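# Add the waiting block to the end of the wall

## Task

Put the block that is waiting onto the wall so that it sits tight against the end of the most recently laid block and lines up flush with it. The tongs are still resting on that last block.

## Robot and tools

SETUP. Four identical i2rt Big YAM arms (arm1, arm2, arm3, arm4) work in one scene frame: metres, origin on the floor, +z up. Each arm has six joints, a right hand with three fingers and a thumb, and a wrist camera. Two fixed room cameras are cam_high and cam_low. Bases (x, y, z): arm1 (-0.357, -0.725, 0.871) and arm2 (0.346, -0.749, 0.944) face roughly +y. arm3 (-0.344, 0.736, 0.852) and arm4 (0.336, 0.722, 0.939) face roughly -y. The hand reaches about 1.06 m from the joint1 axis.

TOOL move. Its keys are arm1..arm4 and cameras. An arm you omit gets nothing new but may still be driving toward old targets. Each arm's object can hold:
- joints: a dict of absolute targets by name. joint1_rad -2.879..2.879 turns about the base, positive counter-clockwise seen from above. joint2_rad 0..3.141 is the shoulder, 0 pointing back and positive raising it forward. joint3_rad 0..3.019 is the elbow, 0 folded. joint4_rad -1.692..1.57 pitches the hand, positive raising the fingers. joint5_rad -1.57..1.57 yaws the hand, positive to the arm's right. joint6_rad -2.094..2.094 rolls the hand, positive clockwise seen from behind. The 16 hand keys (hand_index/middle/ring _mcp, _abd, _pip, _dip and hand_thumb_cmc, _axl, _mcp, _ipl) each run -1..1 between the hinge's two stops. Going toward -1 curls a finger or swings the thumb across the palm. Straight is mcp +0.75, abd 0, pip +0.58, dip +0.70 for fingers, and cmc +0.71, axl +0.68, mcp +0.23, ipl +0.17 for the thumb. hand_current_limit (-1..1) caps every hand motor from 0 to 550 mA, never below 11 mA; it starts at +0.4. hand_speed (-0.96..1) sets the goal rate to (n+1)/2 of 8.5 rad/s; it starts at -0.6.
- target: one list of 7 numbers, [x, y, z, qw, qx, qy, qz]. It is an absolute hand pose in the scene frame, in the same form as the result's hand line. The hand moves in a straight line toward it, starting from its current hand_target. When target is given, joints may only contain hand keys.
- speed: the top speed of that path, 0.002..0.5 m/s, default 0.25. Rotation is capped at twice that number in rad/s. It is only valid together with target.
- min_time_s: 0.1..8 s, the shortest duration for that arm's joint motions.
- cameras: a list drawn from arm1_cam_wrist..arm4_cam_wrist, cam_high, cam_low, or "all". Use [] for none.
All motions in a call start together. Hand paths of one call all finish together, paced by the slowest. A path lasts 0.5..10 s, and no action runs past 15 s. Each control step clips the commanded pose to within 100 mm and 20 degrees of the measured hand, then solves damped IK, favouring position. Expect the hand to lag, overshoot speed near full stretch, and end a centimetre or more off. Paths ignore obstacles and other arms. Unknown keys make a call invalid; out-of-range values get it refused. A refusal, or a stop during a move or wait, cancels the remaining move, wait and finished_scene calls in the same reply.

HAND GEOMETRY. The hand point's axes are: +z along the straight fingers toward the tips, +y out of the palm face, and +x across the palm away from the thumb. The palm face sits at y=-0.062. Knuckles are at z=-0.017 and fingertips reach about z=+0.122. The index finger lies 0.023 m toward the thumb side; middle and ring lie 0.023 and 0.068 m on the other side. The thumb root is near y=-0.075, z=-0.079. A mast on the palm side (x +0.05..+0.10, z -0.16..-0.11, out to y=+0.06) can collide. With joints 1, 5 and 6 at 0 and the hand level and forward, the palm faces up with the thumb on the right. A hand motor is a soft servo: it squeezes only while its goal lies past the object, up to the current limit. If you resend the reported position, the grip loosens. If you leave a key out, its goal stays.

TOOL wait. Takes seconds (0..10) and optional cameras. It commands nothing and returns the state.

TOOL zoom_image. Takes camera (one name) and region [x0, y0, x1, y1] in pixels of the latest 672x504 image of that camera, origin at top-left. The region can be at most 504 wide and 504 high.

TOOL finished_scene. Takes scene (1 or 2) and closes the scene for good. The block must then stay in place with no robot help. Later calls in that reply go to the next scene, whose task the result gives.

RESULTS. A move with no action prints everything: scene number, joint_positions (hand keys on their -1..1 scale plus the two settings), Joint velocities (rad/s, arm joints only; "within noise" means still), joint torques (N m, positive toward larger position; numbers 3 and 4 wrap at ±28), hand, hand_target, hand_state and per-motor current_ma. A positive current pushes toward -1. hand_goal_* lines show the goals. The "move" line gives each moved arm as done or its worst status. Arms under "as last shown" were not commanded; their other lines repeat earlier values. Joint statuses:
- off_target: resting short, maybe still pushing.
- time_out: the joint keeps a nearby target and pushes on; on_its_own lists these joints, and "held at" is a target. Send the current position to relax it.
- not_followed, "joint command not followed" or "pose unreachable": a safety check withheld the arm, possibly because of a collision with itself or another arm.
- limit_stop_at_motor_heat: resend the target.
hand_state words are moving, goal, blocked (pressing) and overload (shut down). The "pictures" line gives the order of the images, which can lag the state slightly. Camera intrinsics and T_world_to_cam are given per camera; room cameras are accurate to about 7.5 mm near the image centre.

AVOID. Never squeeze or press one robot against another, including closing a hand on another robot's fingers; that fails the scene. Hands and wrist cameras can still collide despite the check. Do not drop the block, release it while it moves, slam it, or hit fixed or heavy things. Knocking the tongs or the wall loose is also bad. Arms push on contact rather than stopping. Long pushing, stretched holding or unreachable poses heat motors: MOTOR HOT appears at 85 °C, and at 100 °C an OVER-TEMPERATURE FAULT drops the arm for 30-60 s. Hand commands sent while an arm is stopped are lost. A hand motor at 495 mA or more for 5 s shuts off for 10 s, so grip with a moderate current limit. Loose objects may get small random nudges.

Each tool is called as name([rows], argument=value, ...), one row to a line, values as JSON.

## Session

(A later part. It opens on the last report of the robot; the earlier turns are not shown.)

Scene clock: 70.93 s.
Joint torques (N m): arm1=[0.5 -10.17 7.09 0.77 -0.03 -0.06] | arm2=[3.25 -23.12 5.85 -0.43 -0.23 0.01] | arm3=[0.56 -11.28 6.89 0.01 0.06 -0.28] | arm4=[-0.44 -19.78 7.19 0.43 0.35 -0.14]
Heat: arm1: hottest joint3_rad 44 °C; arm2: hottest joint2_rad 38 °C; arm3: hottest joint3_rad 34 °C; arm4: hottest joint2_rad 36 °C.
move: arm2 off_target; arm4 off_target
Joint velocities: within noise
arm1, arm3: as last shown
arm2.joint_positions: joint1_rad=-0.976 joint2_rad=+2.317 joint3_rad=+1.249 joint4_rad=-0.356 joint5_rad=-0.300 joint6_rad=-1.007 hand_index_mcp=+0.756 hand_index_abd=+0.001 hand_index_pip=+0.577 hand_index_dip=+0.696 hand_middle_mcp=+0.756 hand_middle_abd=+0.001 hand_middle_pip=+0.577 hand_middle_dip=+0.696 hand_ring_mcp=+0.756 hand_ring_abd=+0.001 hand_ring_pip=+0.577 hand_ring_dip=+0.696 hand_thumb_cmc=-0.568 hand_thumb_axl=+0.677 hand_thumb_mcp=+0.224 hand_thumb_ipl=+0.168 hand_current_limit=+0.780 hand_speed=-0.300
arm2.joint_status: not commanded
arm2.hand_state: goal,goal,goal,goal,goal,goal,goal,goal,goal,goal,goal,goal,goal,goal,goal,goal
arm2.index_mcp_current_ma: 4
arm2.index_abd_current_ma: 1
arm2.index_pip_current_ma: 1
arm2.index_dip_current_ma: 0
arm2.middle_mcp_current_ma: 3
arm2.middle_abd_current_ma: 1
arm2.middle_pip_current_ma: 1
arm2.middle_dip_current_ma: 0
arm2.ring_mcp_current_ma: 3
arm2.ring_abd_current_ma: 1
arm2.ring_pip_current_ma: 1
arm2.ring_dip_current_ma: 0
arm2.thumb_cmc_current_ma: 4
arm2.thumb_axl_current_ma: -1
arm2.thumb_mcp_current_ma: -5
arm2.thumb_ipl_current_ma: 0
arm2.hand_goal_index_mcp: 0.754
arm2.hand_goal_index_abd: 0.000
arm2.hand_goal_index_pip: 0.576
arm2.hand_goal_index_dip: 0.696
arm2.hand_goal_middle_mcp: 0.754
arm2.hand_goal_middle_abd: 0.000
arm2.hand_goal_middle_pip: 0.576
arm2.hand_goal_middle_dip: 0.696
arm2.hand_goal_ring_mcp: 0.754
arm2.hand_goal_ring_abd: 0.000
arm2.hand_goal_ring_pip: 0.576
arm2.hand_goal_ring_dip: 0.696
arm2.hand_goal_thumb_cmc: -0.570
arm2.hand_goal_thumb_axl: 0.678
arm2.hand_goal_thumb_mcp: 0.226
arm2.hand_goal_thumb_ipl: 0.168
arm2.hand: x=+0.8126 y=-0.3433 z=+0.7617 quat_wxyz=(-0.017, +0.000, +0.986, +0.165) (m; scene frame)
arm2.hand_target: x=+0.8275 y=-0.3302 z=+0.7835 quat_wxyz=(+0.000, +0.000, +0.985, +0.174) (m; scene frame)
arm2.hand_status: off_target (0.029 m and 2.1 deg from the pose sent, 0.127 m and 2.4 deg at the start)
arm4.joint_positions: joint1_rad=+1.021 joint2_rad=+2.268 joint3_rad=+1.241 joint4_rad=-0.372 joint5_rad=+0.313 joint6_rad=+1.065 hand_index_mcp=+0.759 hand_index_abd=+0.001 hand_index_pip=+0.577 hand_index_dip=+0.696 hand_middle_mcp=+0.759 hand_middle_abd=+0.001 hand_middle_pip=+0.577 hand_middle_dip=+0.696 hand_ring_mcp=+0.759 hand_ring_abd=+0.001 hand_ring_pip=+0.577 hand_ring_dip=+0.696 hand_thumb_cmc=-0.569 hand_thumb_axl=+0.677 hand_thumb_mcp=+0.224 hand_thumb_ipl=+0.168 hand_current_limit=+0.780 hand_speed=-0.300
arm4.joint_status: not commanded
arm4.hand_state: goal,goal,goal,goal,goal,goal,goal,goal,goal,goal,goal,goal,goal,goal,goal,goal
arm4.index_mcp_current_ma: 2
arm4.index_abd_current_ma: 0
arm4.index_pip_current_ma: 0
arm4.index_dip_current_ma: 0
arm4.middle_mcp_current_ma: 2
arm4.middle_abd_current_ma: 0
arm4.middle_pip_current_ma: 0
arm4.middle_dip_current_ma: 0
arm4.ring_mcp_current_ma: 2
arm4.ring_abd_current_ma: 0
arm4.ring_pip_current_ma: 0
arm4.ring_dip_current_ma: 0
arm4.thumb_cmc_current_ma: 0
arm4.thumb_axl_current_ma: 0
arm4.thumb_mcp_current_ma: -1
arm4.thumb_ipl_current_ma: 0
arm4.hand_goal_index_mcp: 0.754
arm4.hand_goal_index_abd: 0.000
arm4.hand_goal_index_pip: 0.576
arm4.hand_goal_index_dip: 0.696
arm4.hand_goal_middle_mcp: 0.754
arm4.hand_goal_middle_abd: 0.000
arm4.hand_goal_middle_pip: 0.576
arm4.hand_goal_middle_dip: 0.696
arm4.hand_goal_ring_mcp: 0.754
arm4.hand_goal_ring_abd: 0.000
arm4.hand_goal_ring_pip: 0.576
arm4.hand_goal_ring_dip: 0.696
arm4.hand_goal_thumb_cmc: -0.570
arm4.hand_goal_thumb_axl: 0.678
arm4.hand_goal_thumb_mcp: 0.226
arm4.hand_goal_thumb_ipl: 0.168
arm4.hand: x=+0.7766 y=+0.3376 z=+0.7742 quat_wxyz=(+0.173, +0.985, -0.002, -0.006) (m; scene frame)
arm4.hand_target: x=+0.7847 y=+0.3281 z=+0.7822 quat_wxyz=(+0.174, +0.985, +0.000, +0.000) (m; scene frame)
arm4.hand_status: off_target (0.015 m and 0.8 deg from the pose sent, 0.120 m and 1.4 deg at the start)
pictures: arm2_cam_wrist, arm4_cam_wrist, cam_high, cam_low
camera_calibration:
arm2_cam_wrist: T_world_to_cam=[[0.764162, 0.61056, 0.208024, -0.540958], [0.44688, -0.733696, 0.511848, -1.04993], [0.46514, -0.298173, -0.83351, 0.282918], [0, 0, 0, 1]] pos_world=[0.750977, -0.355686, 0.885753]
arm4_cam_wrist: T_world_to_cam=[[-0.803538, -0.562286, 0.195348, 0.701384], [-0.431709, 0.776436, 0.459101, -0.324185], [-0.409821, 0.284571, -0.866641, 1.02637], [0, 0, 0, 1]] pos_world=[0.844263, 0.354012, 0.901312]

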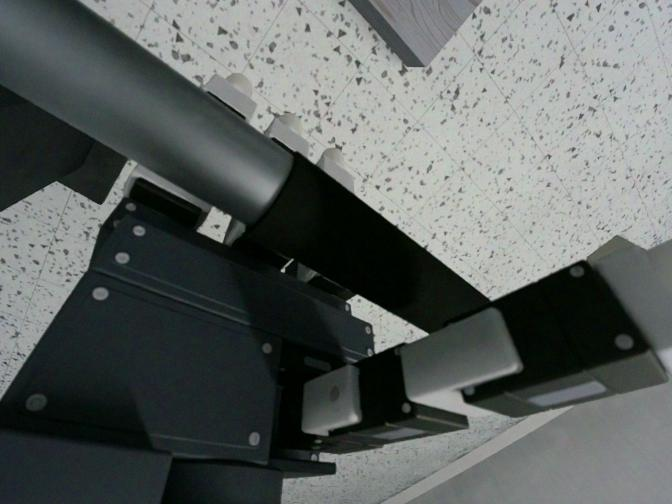

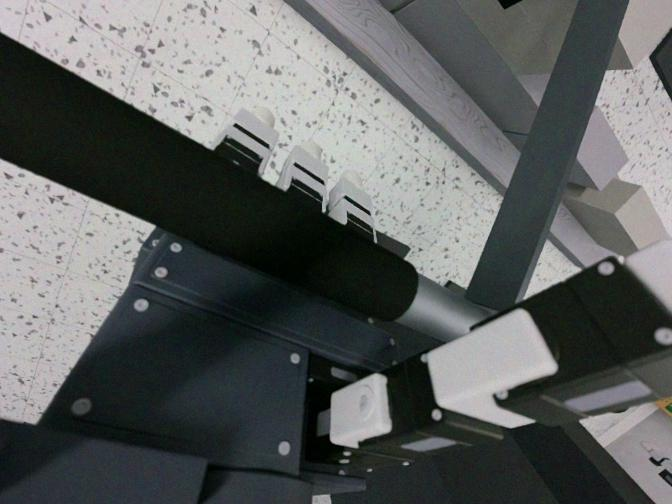

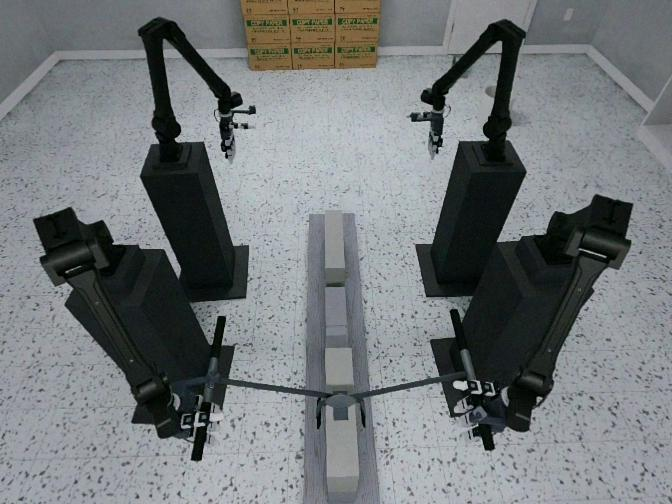

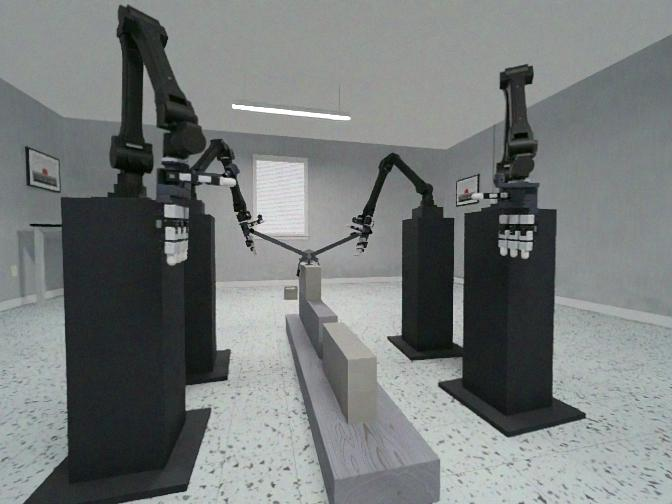

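move(arm2={"target": [0.832, -0.322, 0.797, 0, 0, 0.9848, 0.1736], "speed": 0.06}, arm4={"target": [0.787, 0.321, 0.787, 0.1736, 0.9848, 0, 0], "speed": 0.06})

move(arm2={"joints": {"hand_index_mcp": -0.6, "hand_middle_mcp": -0.6, "hand_ring_mcp": -0.6, "hand_index_pip": -0.75, "hand_middle_pip": -0.75, "hand_ring_pip": -0.75, "hand_index_dip": -0.15, "hand_middle_dip": -0.15, "hand_ring_dip": -0.15}}, arm4={"joints": {"hand_index_mcp": -0.6, "hand_middle_mcp": -0.6, "hand_ring_mcp": -0.6, "hand_index_pip": -0.75, "hand_middle_pip": -0.75, "hand_ring_pip": -0.75, "hand_index_dip": -0.15, "hand_middle_dip": -0.15, "hand_ring_dip": -0.15}}, cameras=["cam_high", "cam_low", "arm2_cam_wrist", "arm4_cam_wrist"])

Scene clock: 100.60 s.
Joint torques (N m): arm1=[0.5 -10.11 7.08 0.84 -0.01 -0.05] | arm2=[3.72 -22.77 6.3 -0.4 -0.24 0] | arm3=[0.67 -11.46 6.9 0.03 0.06 -0.28] | arm4=[-0.91 -19.6 7.53 0.34 0.37 -0.17]
Heat: arm1: hottest joint3_rad 44 °C; arm2: hottest joint2_rad 42 °C; arm3: hottest joint3_rad 34 °C; arm4: hottest joint2_rad 37 °C.
move: arm2 off_target; arm4 off_target
Joint velocities: within noise
arm1, arm3: as last shown
arm2.joint_positions: joint1_rad=-0.972 joint2_rad=+2.295 joint3_rad=+1.266 joint4_rad=-0.392 joint5_rad=-0.298 joint6_rad=-0.998 hand_index_mcp=+0.756 hand_index_abd=+0.001 hand_index_pip=+0.577 hand_index_dip=+0.696 hand_middle_mcp=+0.756 hand_middle_abd=+0.001 hand_middle_pip=+0.577 hand_middle_dip=+0.696 hand_ring_mcp=+0.756 hand_ring_abd=+0.001 hand_ring_pip=+0.577 hand_ring_dip=+0.696 hand_thumb_cmc=-0.568 hand_thumb_axl=+0.677 hand_thumb_mcp=+0.224 hand_thumb_ipl=+0.168 hand_current_limit=+0.780 hand_speed=-0.300
arm2.joint_status: not commanded
arm2.hand_state: goal,goal,goal,goal,goal,goal,goal,goal,goal,goal,goal,goal,goal,goal,goal,goal
arm2.index_mcp_current_ma: 4
arm2.index_abd_current_ma: 1
arm2.index_pip_current_ma: 1
arm2.index_dip_current_ma: 0
arm2.middle_mcp_current_ma: 3
arm2.middle_abd_current_ma: 1
arm2.middle_pip_current_ma: 1
arm2.middle_dip_current_ma: 0
arm2.ring_mcp_current_ma: 3
arm2.ring_abd_current_ma: 1
arm2.ring_pip_current_ma: 1
arm2.ring_dip_current_ma: 0
arm2.thumb_cmc_current_ma: 4
arm2.thumb_axl_current_ma: -1
arm2.thumb_mcp_current_ma: -5
arm2.thumb_ipl_current_ma: 0
arm2.hand_goal_index_mcp: 0.754
arm2.hand_goal_index_abd: 0.000
arm2.hand_goal_index_pip: 0.576
arm2.hand_goal_index_dip: 0.696
arm2.hand_goal_middle_mcp: 0.754
arm2.hand_goal_middle_abd: 0.000
arm2.hand_goal_middle_pip: 0.576
arm2.hand_goal_middle_dip: 0.696
arm2.hand_goal_ring_mcp: 0.754
arm2.hand_goal_ring_abd: 0.000
arm2.hand_goal_ring_pip: 0.576
arm2.hand_goal_ring_dip: 0.696
arm2.hand_goal_thumb_cmc: -0.570
arm2.hand_goal_thumb_axl: 0.678
arm2.hand_goal_thumb_mcp: 0.226
arm2.hand_goal_thumb_ipl: 0.168
arm2.hand: x=+0.8188 y=-0.3376 z=+0.7756 quat_wxyz=(-0.016, +0.003, +0.986, +0.165) (m; scene frame)
arm2.hand_target: x=+0.8314 y=-0.3222 z=+0.7975 quat_wxyz=(+0.000, +0.000, +0.985, +0.174) (m; scene frame)
arm2.hand_status: off_target (0.030 m and 2.1 deg from the pose sent, 0.046 m and 2.2 deg at the start)
arm4.joint_positions: joint1_rad=+1.017 joint2_rad=+2.265 joint3_rad=+1.253 joint4_rad=-0.387 joint5_rad=+0.311 joint6_rad=+1.054 hand_index_mcp=+0.759 hand_index_abd=+0.001 hand_index_pip=+0.577 hand_index_dip=+0.696 hand_middle_mcp=+0.759 hand_middle_abd=+0.001 hand_middle_pip=+0.577 hand_middle_dip=+0.696 hand_ring_mcp=+0.759 hand_ring_abd=+0.001 hand_ring_pip=+0.577 hand_ring_dip=+0.696 hand_thumb_cmc=-0.569 hand_thumb_axl=+0.677 hand_thumb_mcp=+0.224 hand_thumb_ipl=+0.168 hand_current_limit=+0.780 hand_speed=-0.300
arm4.joint_status: not commanded
arm4.hand_state: goal,goal,goal,goal,goal,goal,goal,goal,goal,goal,goal,goal,goal,goal,goal,goal
arm4.index_mcp_current_ma: 2
arm4.index_abd_current_ma: 0
arm4.index_pip_current_ma: 0
arm4.index_dip_current_ma: 0
arm4.middle_mcp_current_ma: 2
arm4.middle_abd_current_ma: 0
arm4.middle_pip_current_ma: 0
arm4.middle_dip_current_ma: 0
arm4.ring_mcp_current_ma: 2
arm4.ring_abd_current_ma: 0
arm4.ring_pip_current_ma: 0
arm4.ring_dip_current_ma: 0
arm4.thumb_cmc_current_ma: 0
arm4.thumb_axl_current_ma: 0
arm4.thumb_mcp_current_ma: -1
arm4.thumb_ipl_current_ma: 0
arm4.hand_goal_index_mcp: 0.754
arm4.hand_goal_index_abd: 0.000
arm4.hand_goal_index_pip: 0.576
arm4.hand_goal_index_dip: 0.696
arm4.hand_goal_middle_mcp: 0.754
arm4.hand_goal_middle_abd: 0.000
arm4.hand_goal_middle_pip: 0.576
arm4.hand_goal_middle_dip: 0.696
arm4.hand_goal_ring_mcp: 0.754
arm4.hand_goal_ring_abd: 0.000
arm4.hand_goal_ring_pip: 0.576
arm4.hand_goal_ring_dip: 0.696
arm4.hand_goal_thumb_cmc: -0.570
arm4.hand_goal_thumb_axl: 0.678
arm4.hand_goal_thumb_mcp: 0.226
arm4.hand_goal_thumb_ipl: 0.168
arm4.hand: x=+0.7799 y=+0.3337 z=+0.7779 quat_wxyz=(+0.172, +0.985, +0.001, -0.007) (m; scene frame)
arm4.hand_target: x=+0.7868 y=+0.3211 z=+0.7874 quat_wxyz=(+0.174, +0.985, +0.000, +0.000) (m; scene frame)
arm4.hand_status: off_target (0.017 m and 0.8 deg from the pose sent, 0.023 m and 0.7 deg at the start)
pictures: none

Scene clock: 101.63 s.
Joint torques (N m): arm1=[0.44 -10.17 7.01 0.84 -0.02 -0.04] | arm2=[2.08 -22.95 5.83 -0.18 -0.83 -0.08] | arm3=[0.67 -11.4 6.87 -0.01 0.07 -0.28] | arm4=[-0.38 -19.9 7.27 0.53 0.74 -0.11]
Heat: arm1: hottest joint3_rad 44 °C; arm2: hottest joint2_rad 42 °C; arm3: hottest joint3_rad 34 °C; arm4: hottest joint2_rad 37 °C.
move: arm2 off_target; arm4 off_target
Joint velocities: within noise
arm1, arm3: as last shown
arm2.joint_positions: joint1_rad=-0.949 joint2_rad=+2.295 joint3_rad=+1.272 joint4_rad=-0.394 joint5_rad=-0.286 joint6_rad=-0.992 hand_index_mcp=-0.300 hand_index_abd=+0.001 hand_index_pip=-0.656 hand_index_dip=-0.134 hand_middle_mcp=-0.439 hand_middle_abd=-0.005 hand_middle_pip=-0.691 hand_middle_dip=-0.141 hand_ring_mcp=-0.432 hand_ring_abd=+0.002 hand_ring_pip=-0.706 hand_ring_dip=-0.147 hand_thumb_cmc=-0.569 hand_thumb_axl=+0.677 hand_thumb_mcp=+0.224 hand_thumb_ipl=+0.168 hand_current_limit=+0.780 hand_speed=-0.300
arm2.joint_status: hand_index_mcp off_target (ended at -0.300, target -0.600); hand_index_pip off_target (ended at -0.656, target -0.750); hand_middle_mcp off_target (ended at -0.439, target -0.600); hand_middle_pip off_target (ended at -0.691, target -0.750); hand_ring_mcp off_target (ended at -0.432, target -0.600); hand_ring_pip off_target (ended at -0.706, target -0.750); the others done
arm2.hand_state: blocked,goal,blocked,goal,blocked,goal,blocked,goal,blocked,goal,blocked,goal,goal,goal,goal,goal
arm2.index_mcp_current_ma: 490
arm2.index_abd_current_ma: 1
arm2.index_pip_current_ma: 354
arm2.index_dip_current_ma: 40
arm2.middle_mcp_current_ma: 489
arm2.middle_abd_current_ma: -8
arm2.middle_pip_current_ma: 202
arm2.middle_dip_current_ma: 22
arm2.ring_mcp_current_ma: 490
arm2.ring_abd_current_ma: 2
arm2.ring_pip_current_ma: 139
arm2.ring_dip_current_ma: 4
arm2.thumb_cmc_current_ma: 2
arm2.thumb_axl_current_ma: -1
arm2.thumb_mcp_current_ma: -5
arm2.thumb_ipl_current_ma: 0
arm2.hand_goal_index_mcp: -0.600
arm2.hand_goal_index_abd: 0.000
arm2.hand_goal_index_pip: -0.750
arm2.hand_goal_index_dip: -0.150
arm2.hand_goal_middle_mcp: -0.600
arm2.hand_goal_middle_abd: 0.000
arm2.hand_goal_middle_pip: -0.750
arm2.hand_goal_middle_dip: -0.150
arm2.hand_goal_ring_mcp: -0.600
arm2.hand_goal_ring_abd: 0.000
arm2.hand_goal_ring_pip: -0.750
arm2.hand_goal_ring_dip: -0.150
arm2.hand_goal_thumb_cmc: -0.570
arm2.hand_goal_thumb_axl: 0.678
arm2.hand_goal_thumb_mcp: 0.226
arm2.hand_goal_thumb_ipl: 0.168
arm2.hand: x=+0.8132 y=-0.3264 z=+0.7761 quat_wxyz=(-0.013, -0.006, +0.987, +0.160) (m; scene frame)
arm2.hand_target: x=+0.8313 y=-0.3224 z=+0.7972 quat_wxyz=(+0.000, +0.000, +0.985, +0.174) (m; scene frame)
arm2.hand_status: not commanded
arm4.joint_positions: joint1_rad=+1.009 joint2_rad=+2.265 joint3_rad=+1.256 joint4_rad=-0.389 joint5_rad=+0.305 joint6_rad=+1.050 hand_index_mcp=-0.376 hand_index_abd=+0.001 hand_index_pip=-0.683 hand_index_dip=-0.146 hand_middle_mcp=-0.458 hand_middle_abd=+0.001 hand_middle_pip=-0.679 hand_middle_dip=-0.146 hand_ring_mcp=-0.341 hand_ring_abd=+0.000 hand_ring_pip=-0.639 hand_ring_dip=-0.140 hand_thumb_cmc=-0.567 hand_thumb_axl=+0.682 hand_thumb_mcp=+0.217 hand_thumb_ipl=+0.168 hand_current_limit=+0.780 hand_speed=-0.300
arm4.joint_status: hand_index_mcp off_target (ended at -0.376, target -0.600); hand_index_pip off_target (ended at -0.683, target -0.750); hand_middle_mcp off_target (ended at -0.458, target -0.600); hand_middle_pip off_target (ended at -0.679, target -0.750); hand_ring_mcp off_target (ended at -0.341, target -0.600); hand_ring_pip off_target (ended at -0.639, target -0.750); the others done
arm4.hand_state: blocked,goal,blocked,goal,blocked,goal,blocked,goal,blocked,goal,blocked,goal,goal,goal,goal,goal
arm4.index_mcp_current_ma: 490
arm4.index_abd_current_ma: 0
arm4.index_pip_current_ma: 128
arm4.index_dip_current_ma: 1
arm4.middle_mcp_current_ma: 465
arm4.middle_abd_current_ma: 0
arm4.middle_pip_current_ma: 141
arm4.middle_dip_current_ma: 1
arm4.ring_mcp_current_ma: 490
arm4.ring_abd_current_ma: 0
arm4.ring_pip_current_ma: 287
arm4.ring_dip_current_ma: 6
arm4.thumb_cmc_current_ma: 1
arm4.thumb_axl_current_ma: 2
arm4.thumb_mcp_current_ma: -8
arm4.thumb_ipl_current_ma: 0
arm4.hand_goal_index_mcp: -0.600
arm4.hand_goal_index_abd: 0.000
arm4.hand_goal_index_pip: -0.750
arm4.hand_goal_index_dip: -0.150
arm4.hand_goal_middle_mcp: -0.600
arm4.hand_goal_middle_abd: 0.000
arm4.hand_goal_middle_pip: -0.750
arm4.hand_goal_middle_dip: -0.150
arm4.hand_goal_ring_mcp: -0.600
arm4.hand_goal_ring_abd: 0.000
arm4.hand_goal_ring_pip: -0.750
arm4.hand_goal_ring_dip: -0.150
arm4.hand_goal_thumb_cmc: -0.570
arm4.hand_goal_thumb_axl: 0.678
arm4.hand_goal_thumb_mcp: 0.226
arm4.hand_goal_thumb_ipl: 0.168
arm4.hand: x=+0.7793 y=+0.3304 z=+0.7781 quat_wxyz=(+0.170, +0.985, +0.000, -0.006) (m; scene frame)
arm4.hand_target: x=+0.7867 y=+0.3212 z=+0.7873 quat_wxyz=(+0.174, +0.985, +0.000, +0.000) (m; scene frame)
arm4.hand_status: not commanded
pictures: arm2_cam_wrist, arm4_cam_wrist, cam_high, cam_low
camera_calibration:
arm2_cam_wrist: T_world_to_cam=[[0.755395, 0.620949, 0.209288, -0.545123], [0.450551, -0.724103, 0.522187, -1.05297], [0.475797, -0.300163, -0.826752, 0.285087], [0, 0, 0, 1]] pos_world=[0.750556, -0.338393, 0.899631]
arm4_cam_wrist: T_world_to_cam=[[-0.801451, -0.566639, 0.191301, 0.701617], [-0.434915, 0.771766, 0.463926, -0.318897], [-0.410518, 0.288614, -0.864972, 1.03076], [0, 0, 0, 1]] pos_world=[0.846765, 0.346185, 0.905305]

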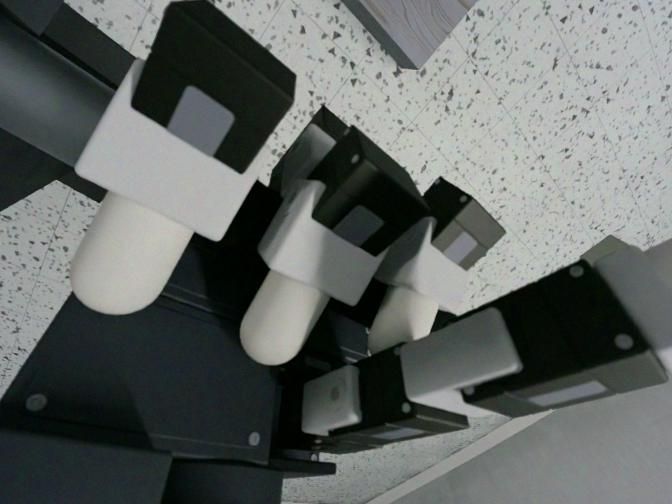

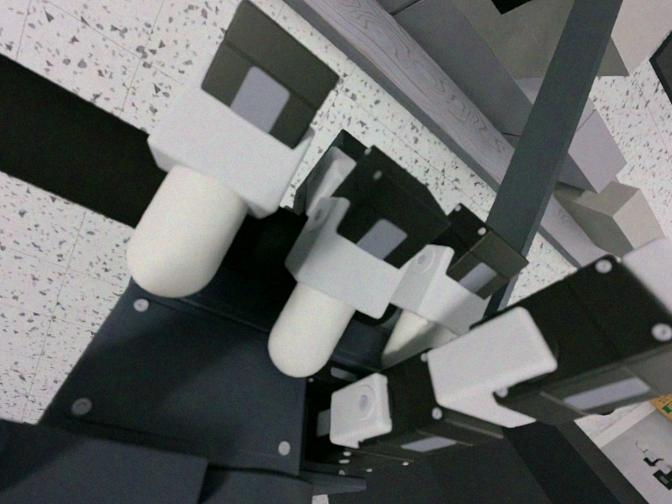

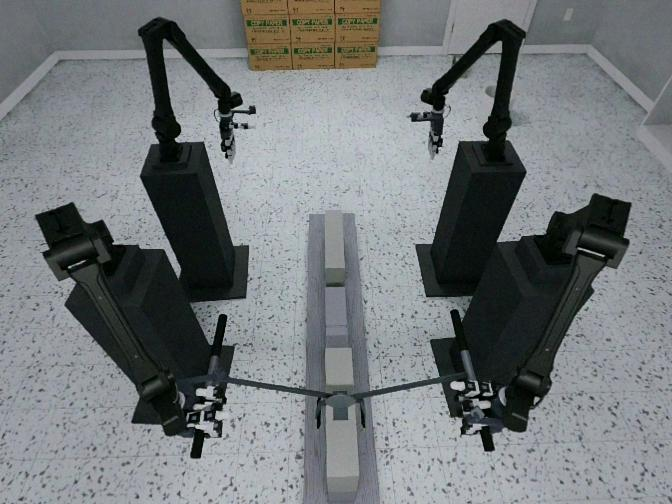

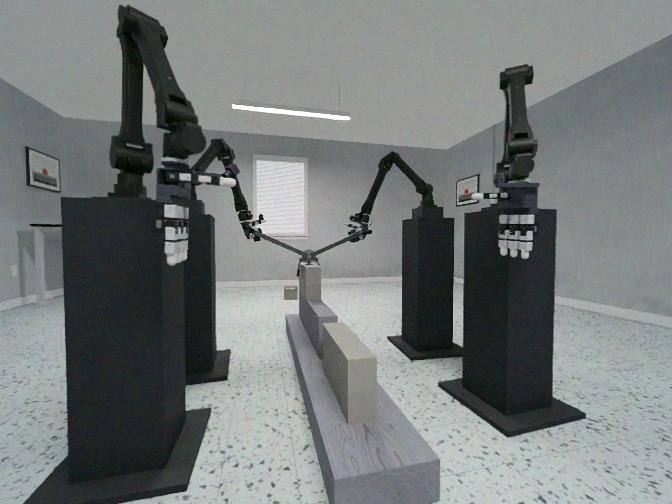

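move(arm2={"target": [0.819, -0.355, 0.97, 0, 0, 0.9848, 0.1736], "speed": 0.1}, arm4={"target": [0.779, 0.355, 0.97, 0.1736, 0.9848, 0, 0], "speed": 0.1}, cameras=["cam_high", "cam_low"])

zoom_image(camera="cam_low", region=[210, 170, 410, 290])

Scene clock: 107.70 s.
Joint torques (N m): arm1=[0.56 -10.17 7.04 0.85 -0.03 -0.05] | arm2=[-2.43 -27.87 5.74 -2.44 -1.2 -0.65] | arm3=[0.56 -11.4 6.84 0.01 0.06 -0.28] | arm4=[6.18 -24.82 7.46 -1.83 1.57 0.4]
Heat: arm1: hottest joint3_rad 44 °C; arm2: hottest joint2_rad 42 °C; arm3: hottest joint3_rad 34 °C; arm4: hottest joint2_rad 37 °C.
move: arm2 off_target; arm4 off_target
Joint velocities: within noise
arm1, arm3: as last shown
arm2.joint_positions: joint1_rad=-0.930 joint2_rad=+2.001 joint3_rad=+1.219 joint4_rad=-0.639 joint5_rad=-0.280 joint6_rad=-0.976 hand_index_mcp=-0.299 hand_index_abd=+0.001 hand_index_pip=-0.648 hand_index_dip=-0.130 hand_middle_mcp=-0.439 hand_middle_abd=-0.007 hand_middle_pip=-0.682 hand_middle_dip=-0.134 hand_ring_mcp=-0.429 hand_ring_abd=+0.005 hand_ring_pip=-0.706 hand_ring_dip=-0.146 hand_thumb_cmc=-0.569 hand_thumb_axl=+0.677 hand_thumb_mcp=+0.224 hand_thumb_ipl=+0.168 hand_current_limit=+0.780 hand_speed=-0.300
arm2.joint_status: not commanded
arm2.hand_state: blocked,goal,blocked,blocked,blocked,goal,blocked,goal,blocked,goal,blocked,goal,goal,goal,goal,goal
arm2.index_mcp_current_ma: 490
arm2.index_abd_current_ma: 1
arm2.index_pip_current_ma: 390
arm2.index_dip_current_ma: 54
arm2.middle_mcp_current_ma: 490
arm2.middle_abd_current_ma: -14
arm2.middle_pip_current_ma: 239
arm2.middle_dip_current_ma: 42
arm2.ring_mcp_current_ma: 490
arm2.ring_abd_current_ma: 8
arm2.ring_pip_current_ma: 139
arm2.ring_dip_current_ma: 7
arm2.thumb_cmc_current_ma: 2
arm2.thumb_axl_current_ma: -1
arm2.thumb_mcp_current_ma: -5
arm2.thumb_ipl_current_ma: 0
arm2.hand_goal_index_mcp: -0.600
arm2.hand_goal_index_abd: 0.000
arm2.hand_goal_index_pip: -0.750
arm2.hand_goal_index_dip: -0.150
arm2.hand_goal_middle_mcp: -0.600
arm2.hand_goal_middle_abd: 0.000
arm2.hand_goal_middle_pip: -0.750
arm2.hand_goal_middle_dip: -0.150
arm2.hand_goal_ring_mcp: -0.600
arm2.hand_goal_ring_abd: 0.000
arm2.hand_goal_ring_pip: -0.750
arm2.hand_goal_ring_dip: -0.150
arm2.hand_goal_thumb_cmc: -0.570
arm2.hand_goal_thumb_axl: 0.678
arm2.hand_goal_thumb_mcp: 0.226
arm2.hand_goal_thumb_ipl: 0.168
arm2.hand: x=+0.7981 y=-0.3245 z=+0.9094 quat_wxyz=(-0.016, -0.007, +0.987, +0.157) (m; scene frame)
arm2.hand_target: x=+0.8187 y=-0.3521 z=+0.9645 quat_wxyz=(+0.002, +0.001, +0.985, +0.173) (m; scene frame)
arm2.hand_status: off_target (0.071 m and 2.8 deg from the pose sent, 0.196 m and 2.2 deg at the start)
arm4.joint_positions: joint1_rad=+0.970 joint2_rad=+1.947 joint3_rad=+1.221 joint4_rad=-0.677 joint5_rad=+0.291 joint6_rad=+1.036 hand_index_mcp=-0.376 hand_index_abd=+0.012 hand_index_pip=-0.723 hand_index_dip=-0.143 hand_middle_mcp=-0.431 hand_middle_abd=+0.024 hand_middle_pip=-0.690 hand_middle_dip=-0.135 hand_ring_mcp=-0.337 hand_ring_abd=-0.002 hand_ring_pip=-0.638 hand_ring_dip=-0.132 hand_thumb_cmc=-0.567 hand_thumb_axl=+0.680 hand_thumb_mcp=+0.217 hand_thumb_ipl=+0.168 hand_current_limit=+0.780 hand_speed=-0.300
arm4.joint_status: not commanded
arm4.hand_state: blocked,goal,blocked,goal,blocked,blocked,blocked,goal,blocked,goal,blocked,goal,goal,goal,goal,goal
arm4.index_mcp_current_ma: 489
arm4.index_abd_current_ma: 7
arm4.index_pip_current_ma: 31
arm4.index_dip_current_ma: 3
arm4.middle_mcp_current_ma: 489
arm4.middle_abd_current_ma: 20
arm4.middle_pip_current_ma: 107
arm4.middle_dip_current_ma: 12
arm4.ring_mcp_current_ma: 490
arm4.ring_abd_current_ma: 0
arm4.ring_pip_current_ma: 291
arm4.ring_dip_current_ma: 17
arm4.thumb_cmc_current_ma: 1
arm4.thumb_axl_current_ma: 1
arm4.thumb_mcp_current_ma: -8
arm4.thumb_ipl_current_ma: 0
arm4.hand_goal_index_mcp: -0.600
arm4.hand_goal_index_abd: 0.000
arm4.hand_goal_index_pip: -0.750
arm4.hand_goal_index_dip: -0.150
arm4.hand_goal_middle_mcp: -0.600
arm4.hand_goal_middle_abd: 0.000
arm4.hand_goal_middle_pip: -0.750
arm4.hand_goal_middle_dip: -0.150
arm4.hand_goal_ring_mcp: -0.600
arm4.hand_goal_ring_abd: 0.000
arm4.hand_goal_ring_pip: -0.750
arm4.hand_goal_ring_dip: -0.150
arm4.hand_goal_thumb_cmc: -0.570
arm4.hand_goal_thumb_axl: 0.678
arm4.hand_goal_thumb_mcp: 0.226
arm4.hand_goal_thumb_ipl: 0.168
arm4.on_its_own: hand_index_pip moved -0.040 toward your old target -0.750
arm4.hand: x=+0.7577 y=+0.3189 z=+0.9251 quat_wxyz=(+0.163, +0.987, -0.012, -0.010) (m; scene frame)
arm4.hand_target: x=+0.7779 y=+0.3519 z=+0.9659 quat_wxyz=(+0.174, +0.985, +0.000, +0.001) (m; scene frame)
arm4.hand_status: off_target (0.061 m and 2.2 deg from the pose sent, 0.194 m and 0.8 deg at the start)
pictures: cam_high, cam_low

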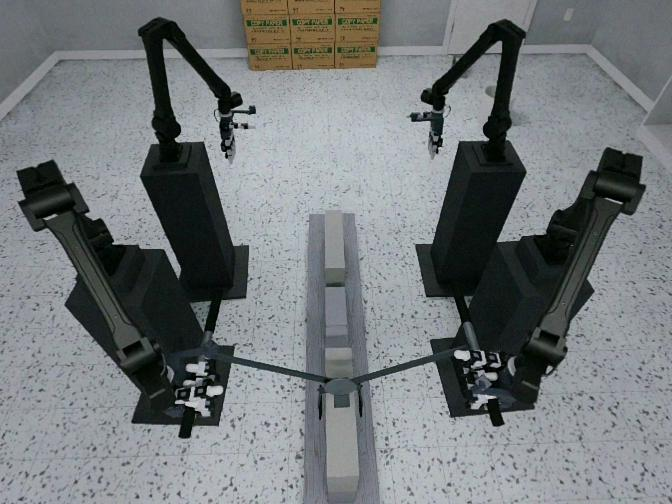

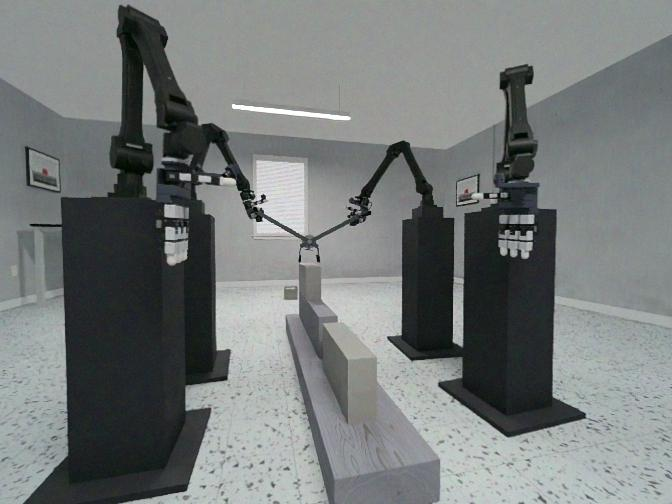

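Scaled by 2.520 from the camera's 672x504 image, which has a finer 960x720 frame.

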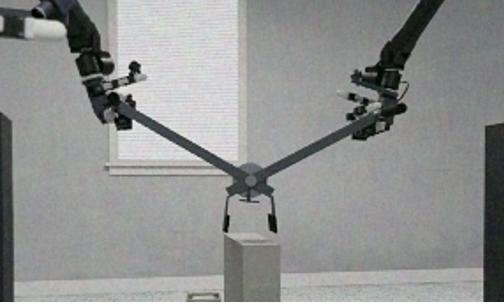

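move(arm2={"target": [0.36, -0.365, 0.985, 0, 0, 0.9848, 0.1736], "speed": 0.14}, arm4={"target": [0.32, 0.365, 0.985, 0.1736, 0.9848, 0, 0], "speed": 0.14}, cameras=["cam_high", "cam_low"])

Scene clock: 120.83 s.
Joint torques (N m): arm1=[0.44 -10.29 7.05 0.77 -0.03 -0.04] | arm2=[2.96 -14.15 2.78 -1.73 -0.77 0.4] | arm3=[0.62 -11.28 6.86 0.01 0.06 -0.28] | arm4=[-0.67 -10.17 4.63 -0.98 1.15 -0.39]
Heat: arm1: hottest joint3_rad 44 °C; arm2: hottest joint2_rad 42 °C; arm3: hottest joint3_rad 33 °C; arm4: hottest joint2_rad 39 °C.
move: arm2 off_target; arm4 off_target
Joint velocities: within noise
arm1, arm3: as last shown
arm2.joint_positions: joint1_rad=+0.081 joint2_rad=+1.277 joint3_rad=+0.477 joint4_rad=-0.382 joint5_rad=+0.034 joint6_rad=-0.013 hand_index_mcp=-0.300 hand_index_abd=+0.002 hand_index_pip=-0.642 hand_index_dip=-0.120 hand_middle_mcp=-0.439 hand_middle_abd=-0.009 hand_middle_pip=-0.677 hand_middle_dip=-0.125 hand_ring_mcp=-0.423 hand_ring_abd=+0.013 hand_ring_pip=-0.709 hand_ring_dip=-0.146 hand_thumb_cmc=-0.569 hand_thumb_axl=+0.677 hand_thumb_mcp=+0.224 hand_thumb_ipl=+0.168 hand_current_limit=+0.780 hand_speed=-0.300
arm2.joint_status: not commanded
arm2.hand_state: blocked,goal,blocked,blocked,blocked,goal,blocked,blocked,blocked,goal,blocked,goal,goal,goal,goal,goal
arm2.index_mcp_current_ma: 490
arm2.index_abd_current_ma: 2
arm2.index_pip_current_ma: 417
arm2.index_dip_current_ma: 90
arm2.middle_mcp_current_ma: 489
arm2.middle_abd_current_ma: -18
arm2.middle_pip_current_ma: 260
arm2.middle_dip_current_ma: 72
arm2.ring_mcp_current_ma: 489
arm2.ring_abd_current_ma: 28
arm2.ring_pip_current_ma: 128
arm2.ring_dip_current_ma: 9
arm2.thumb_cmc_current_ma: 1
arm2.thumb_axl_current_ma: -1
arm2.thumb_mcp_current_ma: -5
arm2.thumb_ipl_current_ma: 0
arm2.hand_goal_index_mcp: -0.600
arm2.hand_goal_index_abd: 0.000
arm2.hand_goal_index_pip: -0.750
arm2.hand_goal_index_dip: -0.150
arm2.hand_goal_middle_mcp: -0.600
arm2.hand_goal_middle_abd: 0.000
arm2.hand_goal_middle_pip: -0.750
arm2.hand_goal_middle_dip: -0.150
arm2.hand_goal_ring_mcp: -0.600
arm2.hand_goal_ring_abd: 0.000
arm2.hand_goal_ring_pip: -0.750
arm2.hand_goal_ring_dip: -0.150
arm2.hand_goal_thumb_cmc: -0.570
arm2.hand_goal_thumb_axl: 0.678
arm2.hand_goal_thumb_mcp: 0.226
arm2.hand_goal_thumb_ipl: 0.168
arm2.hand: x=+0.3624 y=-0.3333 z=+0.9866 quat_wxyz=(+0.015, -0.017, +0.981, +0.193) (m; scene frame)
arm2.hand_target: x=+0.3605 y=-0.3619 z=+0.9818 quat_wxyz=(+0.001, +0.000, +0.985, +0.174) (m; scene frame)
arm2.hand_status: off_target (0.032 m and 3.4 deg from the pose sent, 0.446 m and 2.8 deg at the start)
arm4.joint_positions: joint1_rad=-0.032 joint2_rad=+1.132 joint3_rad=+0.413 joint4_rad=-0.441 joint5_rad=-0.030 joint6_rad=+0.065 hand_index_mcp=-0.376 hand_index_abd=+0.013 hand_index_pip=-0.720 hand_index_dip=-0.138 hand_middle_mcp=-0.431 hand_middle_abd=+0.018 hand_middle_pip=-0.689 hand_middle_dip=-0.123 hand_ring_mcp=-0.337 hand_ring_abd=-0.002 hand_ring_pip=-0.638 hand_ring_dip=-0.118 hand_thumb_cmc=-0.568 hand_thumb_axl=+0.680 hand_thumb_mcp=+0.217 hand_thumb_ipl=+0.168 hand_current_limit=+0.780 hand_speed=-0.300
arm4.joint_status: not commanded
arm4.hand_state: blocked,goal,blocked,goal,blocked,goal,blocked,blocked,blocked,goal,blocked,blocked,goal,goal,goal,goal
arm4.index_mcp_current_ma: 489
arm4.index_abd_current_ma: 8
arm4.index_pip_current_ma: 37
arm4.index_dip_current_ma: 9
arm4.middle_mcp_current_ma: 490
arm4.middle_abd_current_ma: 13
arm4.middle_pip_current_ma: 111
arm4.middle_dip_current_ma: 31
arm4.ring_mcp_current_ma: 489
arm4.ring_abd_current_ma: 0
arm4.ring_pip_current_ma: 291
arm4.ring_dip_current_ma: 41
arm4.thumb_cmc_current_ma: 0
arm4.thumb_axl_current_ma: 1
arm4.thumb_mcp_current_ma: -8
arm4.thumb_ipl_current_ma: 0
arm4.hand_goal_index_mcp: -0.600
arm4.hand_goal_index_abd: 0.000
arm4.hand_goal_index_pip: -0.750
arm4.hand_goal_index_dip: -0.150
arm4.hand_goal_middle_mcp: -0.600
arm4.hand_goal_middle_abd: 0.000
arm4.hand_goal_middle_pip: -0.750
arm4.hand_goal_middle_dip: -0.150
arm4.hand_goal_ring_mcp: -0.600
arm4.hand_goal_ring_abd: 0.000
arm4.hand_goal_ring_pip: -0.750
arm4.hand_goal_ring_dip: -0.150
arm4.hand_goal_thumb_cmc: -0.570
arm4.hand_goal_thumb_axl: 0.678
arm4.hand_goal_thumb_mcp: 0.226
arm4.hand_goal_thumb_ipl: 0.168
arm4.hand: x=+0.3260 y=+0.3359 z=+0.9926 quat_wxyz=(+0.199, +0.980, -0.011, +0.018) (m; scene frame)
arm4.hand_target: x=+0.3203 y=+0.3621 z=+0.9828 quat_wxyz=(+0.174, +0.985, +0.000, +0.000) (m; scene frame)
arm4.hand_status: off_target (0.031 m and 3.9 deg from the pose sent, 0.444 m and 2.1 deg at the start)
pictures: cam_high, cam_low

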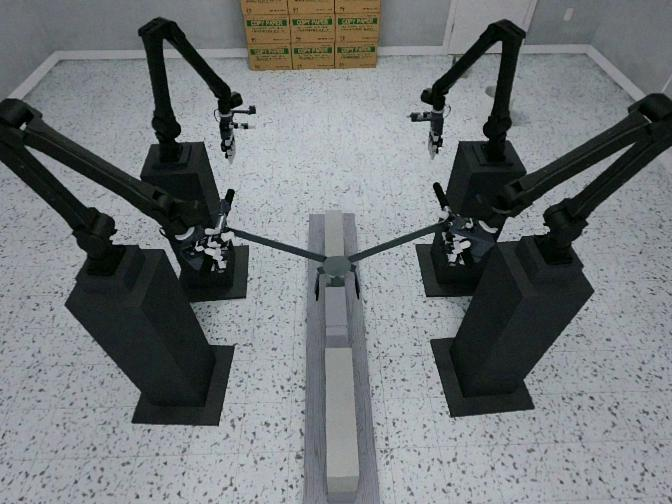

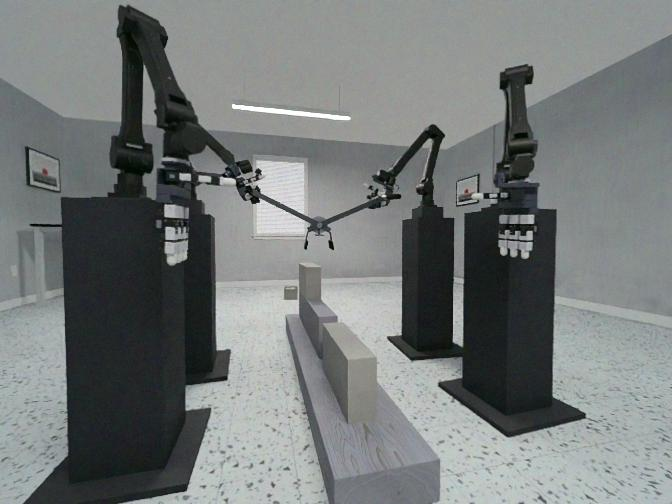

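move(arm2={"target": [-0.204, -0.365, 0.78, 0, 0, 0.9848, 0.1736], "speed": 0.14}, arm4={"target": [-0.245, 0.365, 0.78, 0.1736, 0.9848, 0, 0], "speed": 0.14}, cameras=["cam_high", "cam_low"])

zoom_image(camera="cam_high", region=[190, 150, 480, 300])

zoom_image(camera="cam_low", region=[200, 150, 500, 430])

Scene clock: 131.53 s.
Joint torques (N m): arm1=[0.56 -10.23 7.04 0.81 -0.03 -0.06] | arm2=[9.17 -30.68 6.83 -0.59 -0.01 1.14] | arm3=[0.5 -11.4 6.86 0.02 0.06 -0.28] | arm4=[-8.18 -26.7 8.76 0.27 0.08 -0.89]
Heat: arm1: hottest joint3_rad 44 °C; arm2: hottest joint2_rad 42 °C; arm3: hottest joint3_rad 33 °C; arm4: hottest joint2_rad 39 °C.
move: arm2 off_target; arm4 off_target
Joint velocities: within noise
arm1, arm3: as last shown
arm2.joint_positions: joint1_rad=+1.121 joint2_rad=+2.521 joint3_rad=+1.543 joint4_rad=-0.555 joint5_rad=+0.321 joint6_rad=+1.022 hand_index_mcp=-0.301 hand_index_abd=+0.002 hand_index_pip=-0.641 hand_index_dip=-0.120 hand_middle_mcp=-0.442 hand_middle_abd=-0.009 hand_middle_pip=-0.682 hand_middle_dip=-0.125 hand_ring_mcp=-0.423 hand_ring_abd=+0.011 hand_ring_pip=-0.710 hand_ring_dip=-0.145 hand_thumb_cmc=-0.569 hand_thumb_axl=+0.677 hand_thumb_mcp=+0.224 hand_thumb_ipl=+0.168 hand_current_limit=+0.780 hand_speed=-0.300
arm2.joint_status: not commanded
arm2.hand_state: blocked,goal,blocked,blocked,blocked,goal,blocked,blocked,blocked,goal,blocked,goal,goal,goal,goal,goal
arm2.index_mcp_current_ma: 489
arm2.index_abd_current_ma: 2
arm2.index_pip_current_ma: 421
arm2.index_dip_current_ma: 90
arm2.middle_mcp_current_ma: 489
arm2.middle_abd_current_ma: -16
arm2.middle_pip_current_ma: 238
arm2.middle_dip_current_ma: 72
arm2.ring_mcp_current_ma: 489
arm2.ring_abd_current_ma: 21
arm2.ring_pip_current_ma: 124
arm2.ring_dip_current_ma: 11
arm2.thumb_cmc_current_ma: 1
arm2.thumb_axl_current_ma: -1
arm2.thumb_mcp_current_ma: -5
arm2.thumb_ipl_current_ma: 0
arm2.hand_goal_index_mcp: -0.600
arm2.hand_goal_index_abd: 0.000
arm2.hand_goal_index_pip: -0.750
arm2.hand_goal_index_dip: -0.150
arm2.hand_goal_middle_mcp: -0.600
arm2.hand_goal_middle_abd: 0.000
arm2.hand_goal_middle_pip: -0.750
arm2.hand_goal_middle_dip: -0.150
arm2.hand_goal_ring_mcp: -0.600
arm2.hand_goal_ring_abd: 0.000
arm2.hand_goal_ring_pip: -0.750
arm2.hand_goal_ring_dip: -0.150
arm2.hand_goal_thumb_cmc: -0.570
arm2.hand_goal_thumb_axl: 0.678
arm2.hand_goal_thumb_mcp: 0.226
arm2.hand_goal_thumb_ipl: 0.168
arm2.hand: x=-0.1284 y=-0.3339 z=+0.7119 quat_wxyz=(+0.064, -0.020, +0.987, +0.148) (m; scene frame)
arm2.hand_target: x=-0.1960 y=-0.3647 z=+0.7721 quat_wxyz=(-0.003, -0.004, +0.986, +0.168) (m; scene frame)
arm2.hand_status: off_target (0.106 m and 8.2 deg from the pose sent, 0.604 m and 3.5 deg at the start; pose on its path clipped on 25 of 150 steps)
arm4.joint_positions: joint1_rad=-1.155 joint2_rad=+2.456 joint3_rad=+1.459 joint4_rad=-0.541 joint5_rad=-0.342 joint6_rad=-1.073 hand_index_mcp=-0.376 hand_index_abd=+0.005 hand_index_pip=-0.733 hand_index_dip=-0.139 hand_middle_mcp=-0.433 hand_middle_abd=+0.010 hand_middle_pip=-0.689 hand_middle_dip=-0.122 hand_ring_mcp=-0.345 hand_ring_abd=-0.003 hand_ring_pip=-0.638 hand_ring_dip=-0.113 hand_thumb_cmc=-0.569 hand_thumb_axl=+0.680 hand_thumb_mcp=+0.217 hand_thumb_ipl=+0.168 hand_current_limit=+0.780 hand_speed=-0.300
arm4.joint_status: not commanded
arm4.hand_state: blocked,goal,goal,goal,blocked,goal,blocked,blocked,blocked,goal,blocked,blocked,goal,goal,goal,goal
arm4.index_mcp_current_ma: 489
arm4.index_abd_current_ma: 2
arm4.index_pip_current_ma: 15
arm4.index_dip_current_ma: 8
arm4.middle_mcp_current_ma: 489
arm4.middle_abd_current_ma: 6
arm4.middle_pip_current_ma: 110
arm4.middle_dip_current_ma: 32
arm4.ring_mcp_current_ma: 489
arm4.ring_abd_current_ma: -1
arm4.ring_pip_current_ma: 291
arm4.ring_dip_current_ma: 51
arm4.thumb_cmc_current_ma: 0
arm4.thumb_axl_current_ma: 1
arm4.thumb_mcp_current_ma: -8
arm4.thumb_ipl_current_ma: 0
arm4.hand_goal_index_mcp: -0.600
arm4.hand_goal_index_abd: 0.000
arm4.hand_goal_index_pip: -0.750
arm4.hand_goal_index_dip: -0.150
arm4.hand_goal_middle_mcp: -0.600
arm4.hand_goal_middle_abd: 0.000
arm4.hand_goal_middle_pip: -0.750
arm4.hand_goal_middle_dip: -0.150
arm4.hand_goal_ring_mcp: -0.600
arm4.hand_goal_ring_abd: 0.000
arm4.hand_goal_ring_pip: -0.750
arm4.hand_goal_ring_dip: -0.150
arm4.hand_goal_thumb_cmc: -0.570
arm4.hand_goal_thumb_axl: 0.678
arm4.hand_goal_thumb_mcp: 0.226
arm4.hand_goal_thumb_ipl: 0.168
arm4.hand: x=-0.1735 y=+0.3270 z=+0.7258 quat_wxyz=(+0.154, +0.986, -0.005, +0.059) (m; scene frame)
arm4.hand_target: x=-0.2409 y=+0.3671 z=+0.7777 quat_wxyz=(+0.169, +0.986, -0.003, -0.003) (m; scene frame)
arm4.hand_status: off_target (0.097 m and 7.2 deg from the pose sent, 0.610 m and 3.9 deg at the start; pose on its path clipped on 1 of 150 steps)
pictures: cam_high, cam_low

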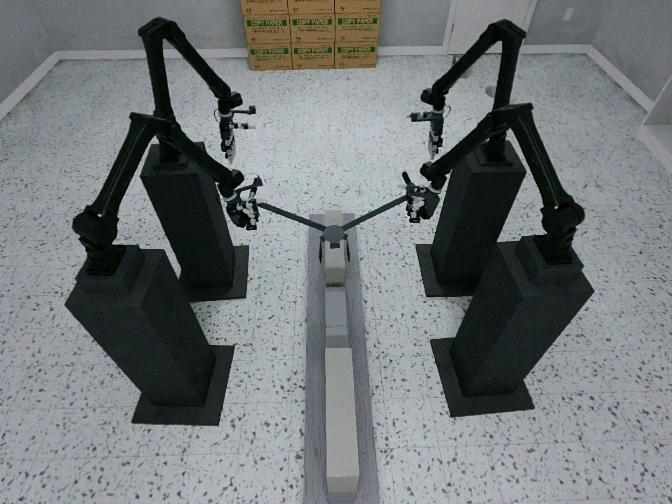

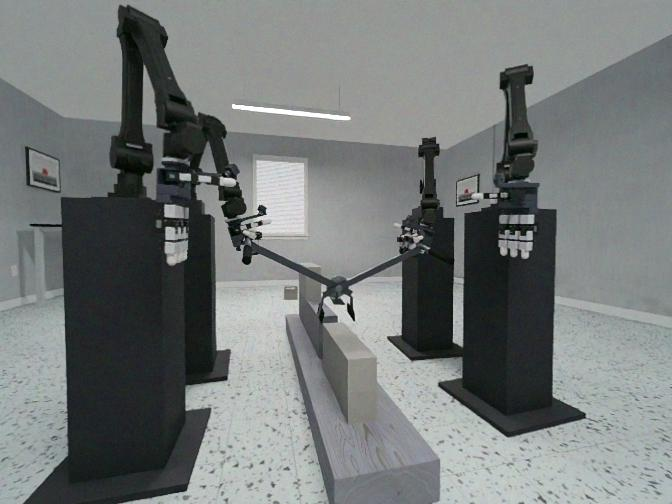

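Scaled by 1.738 from the camera's 672x504 image, which has a finer 960x720 frame.

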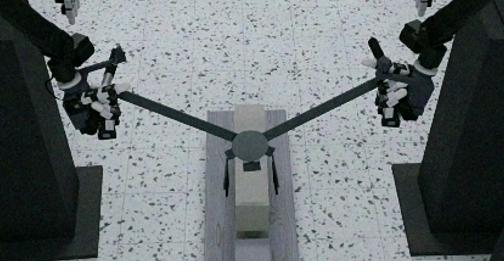

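Scaled by 1.680 from the camera's 672x504 image, which has a finer 960x720 frame.

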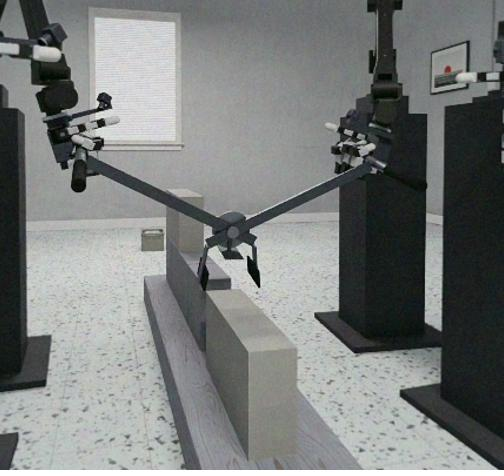

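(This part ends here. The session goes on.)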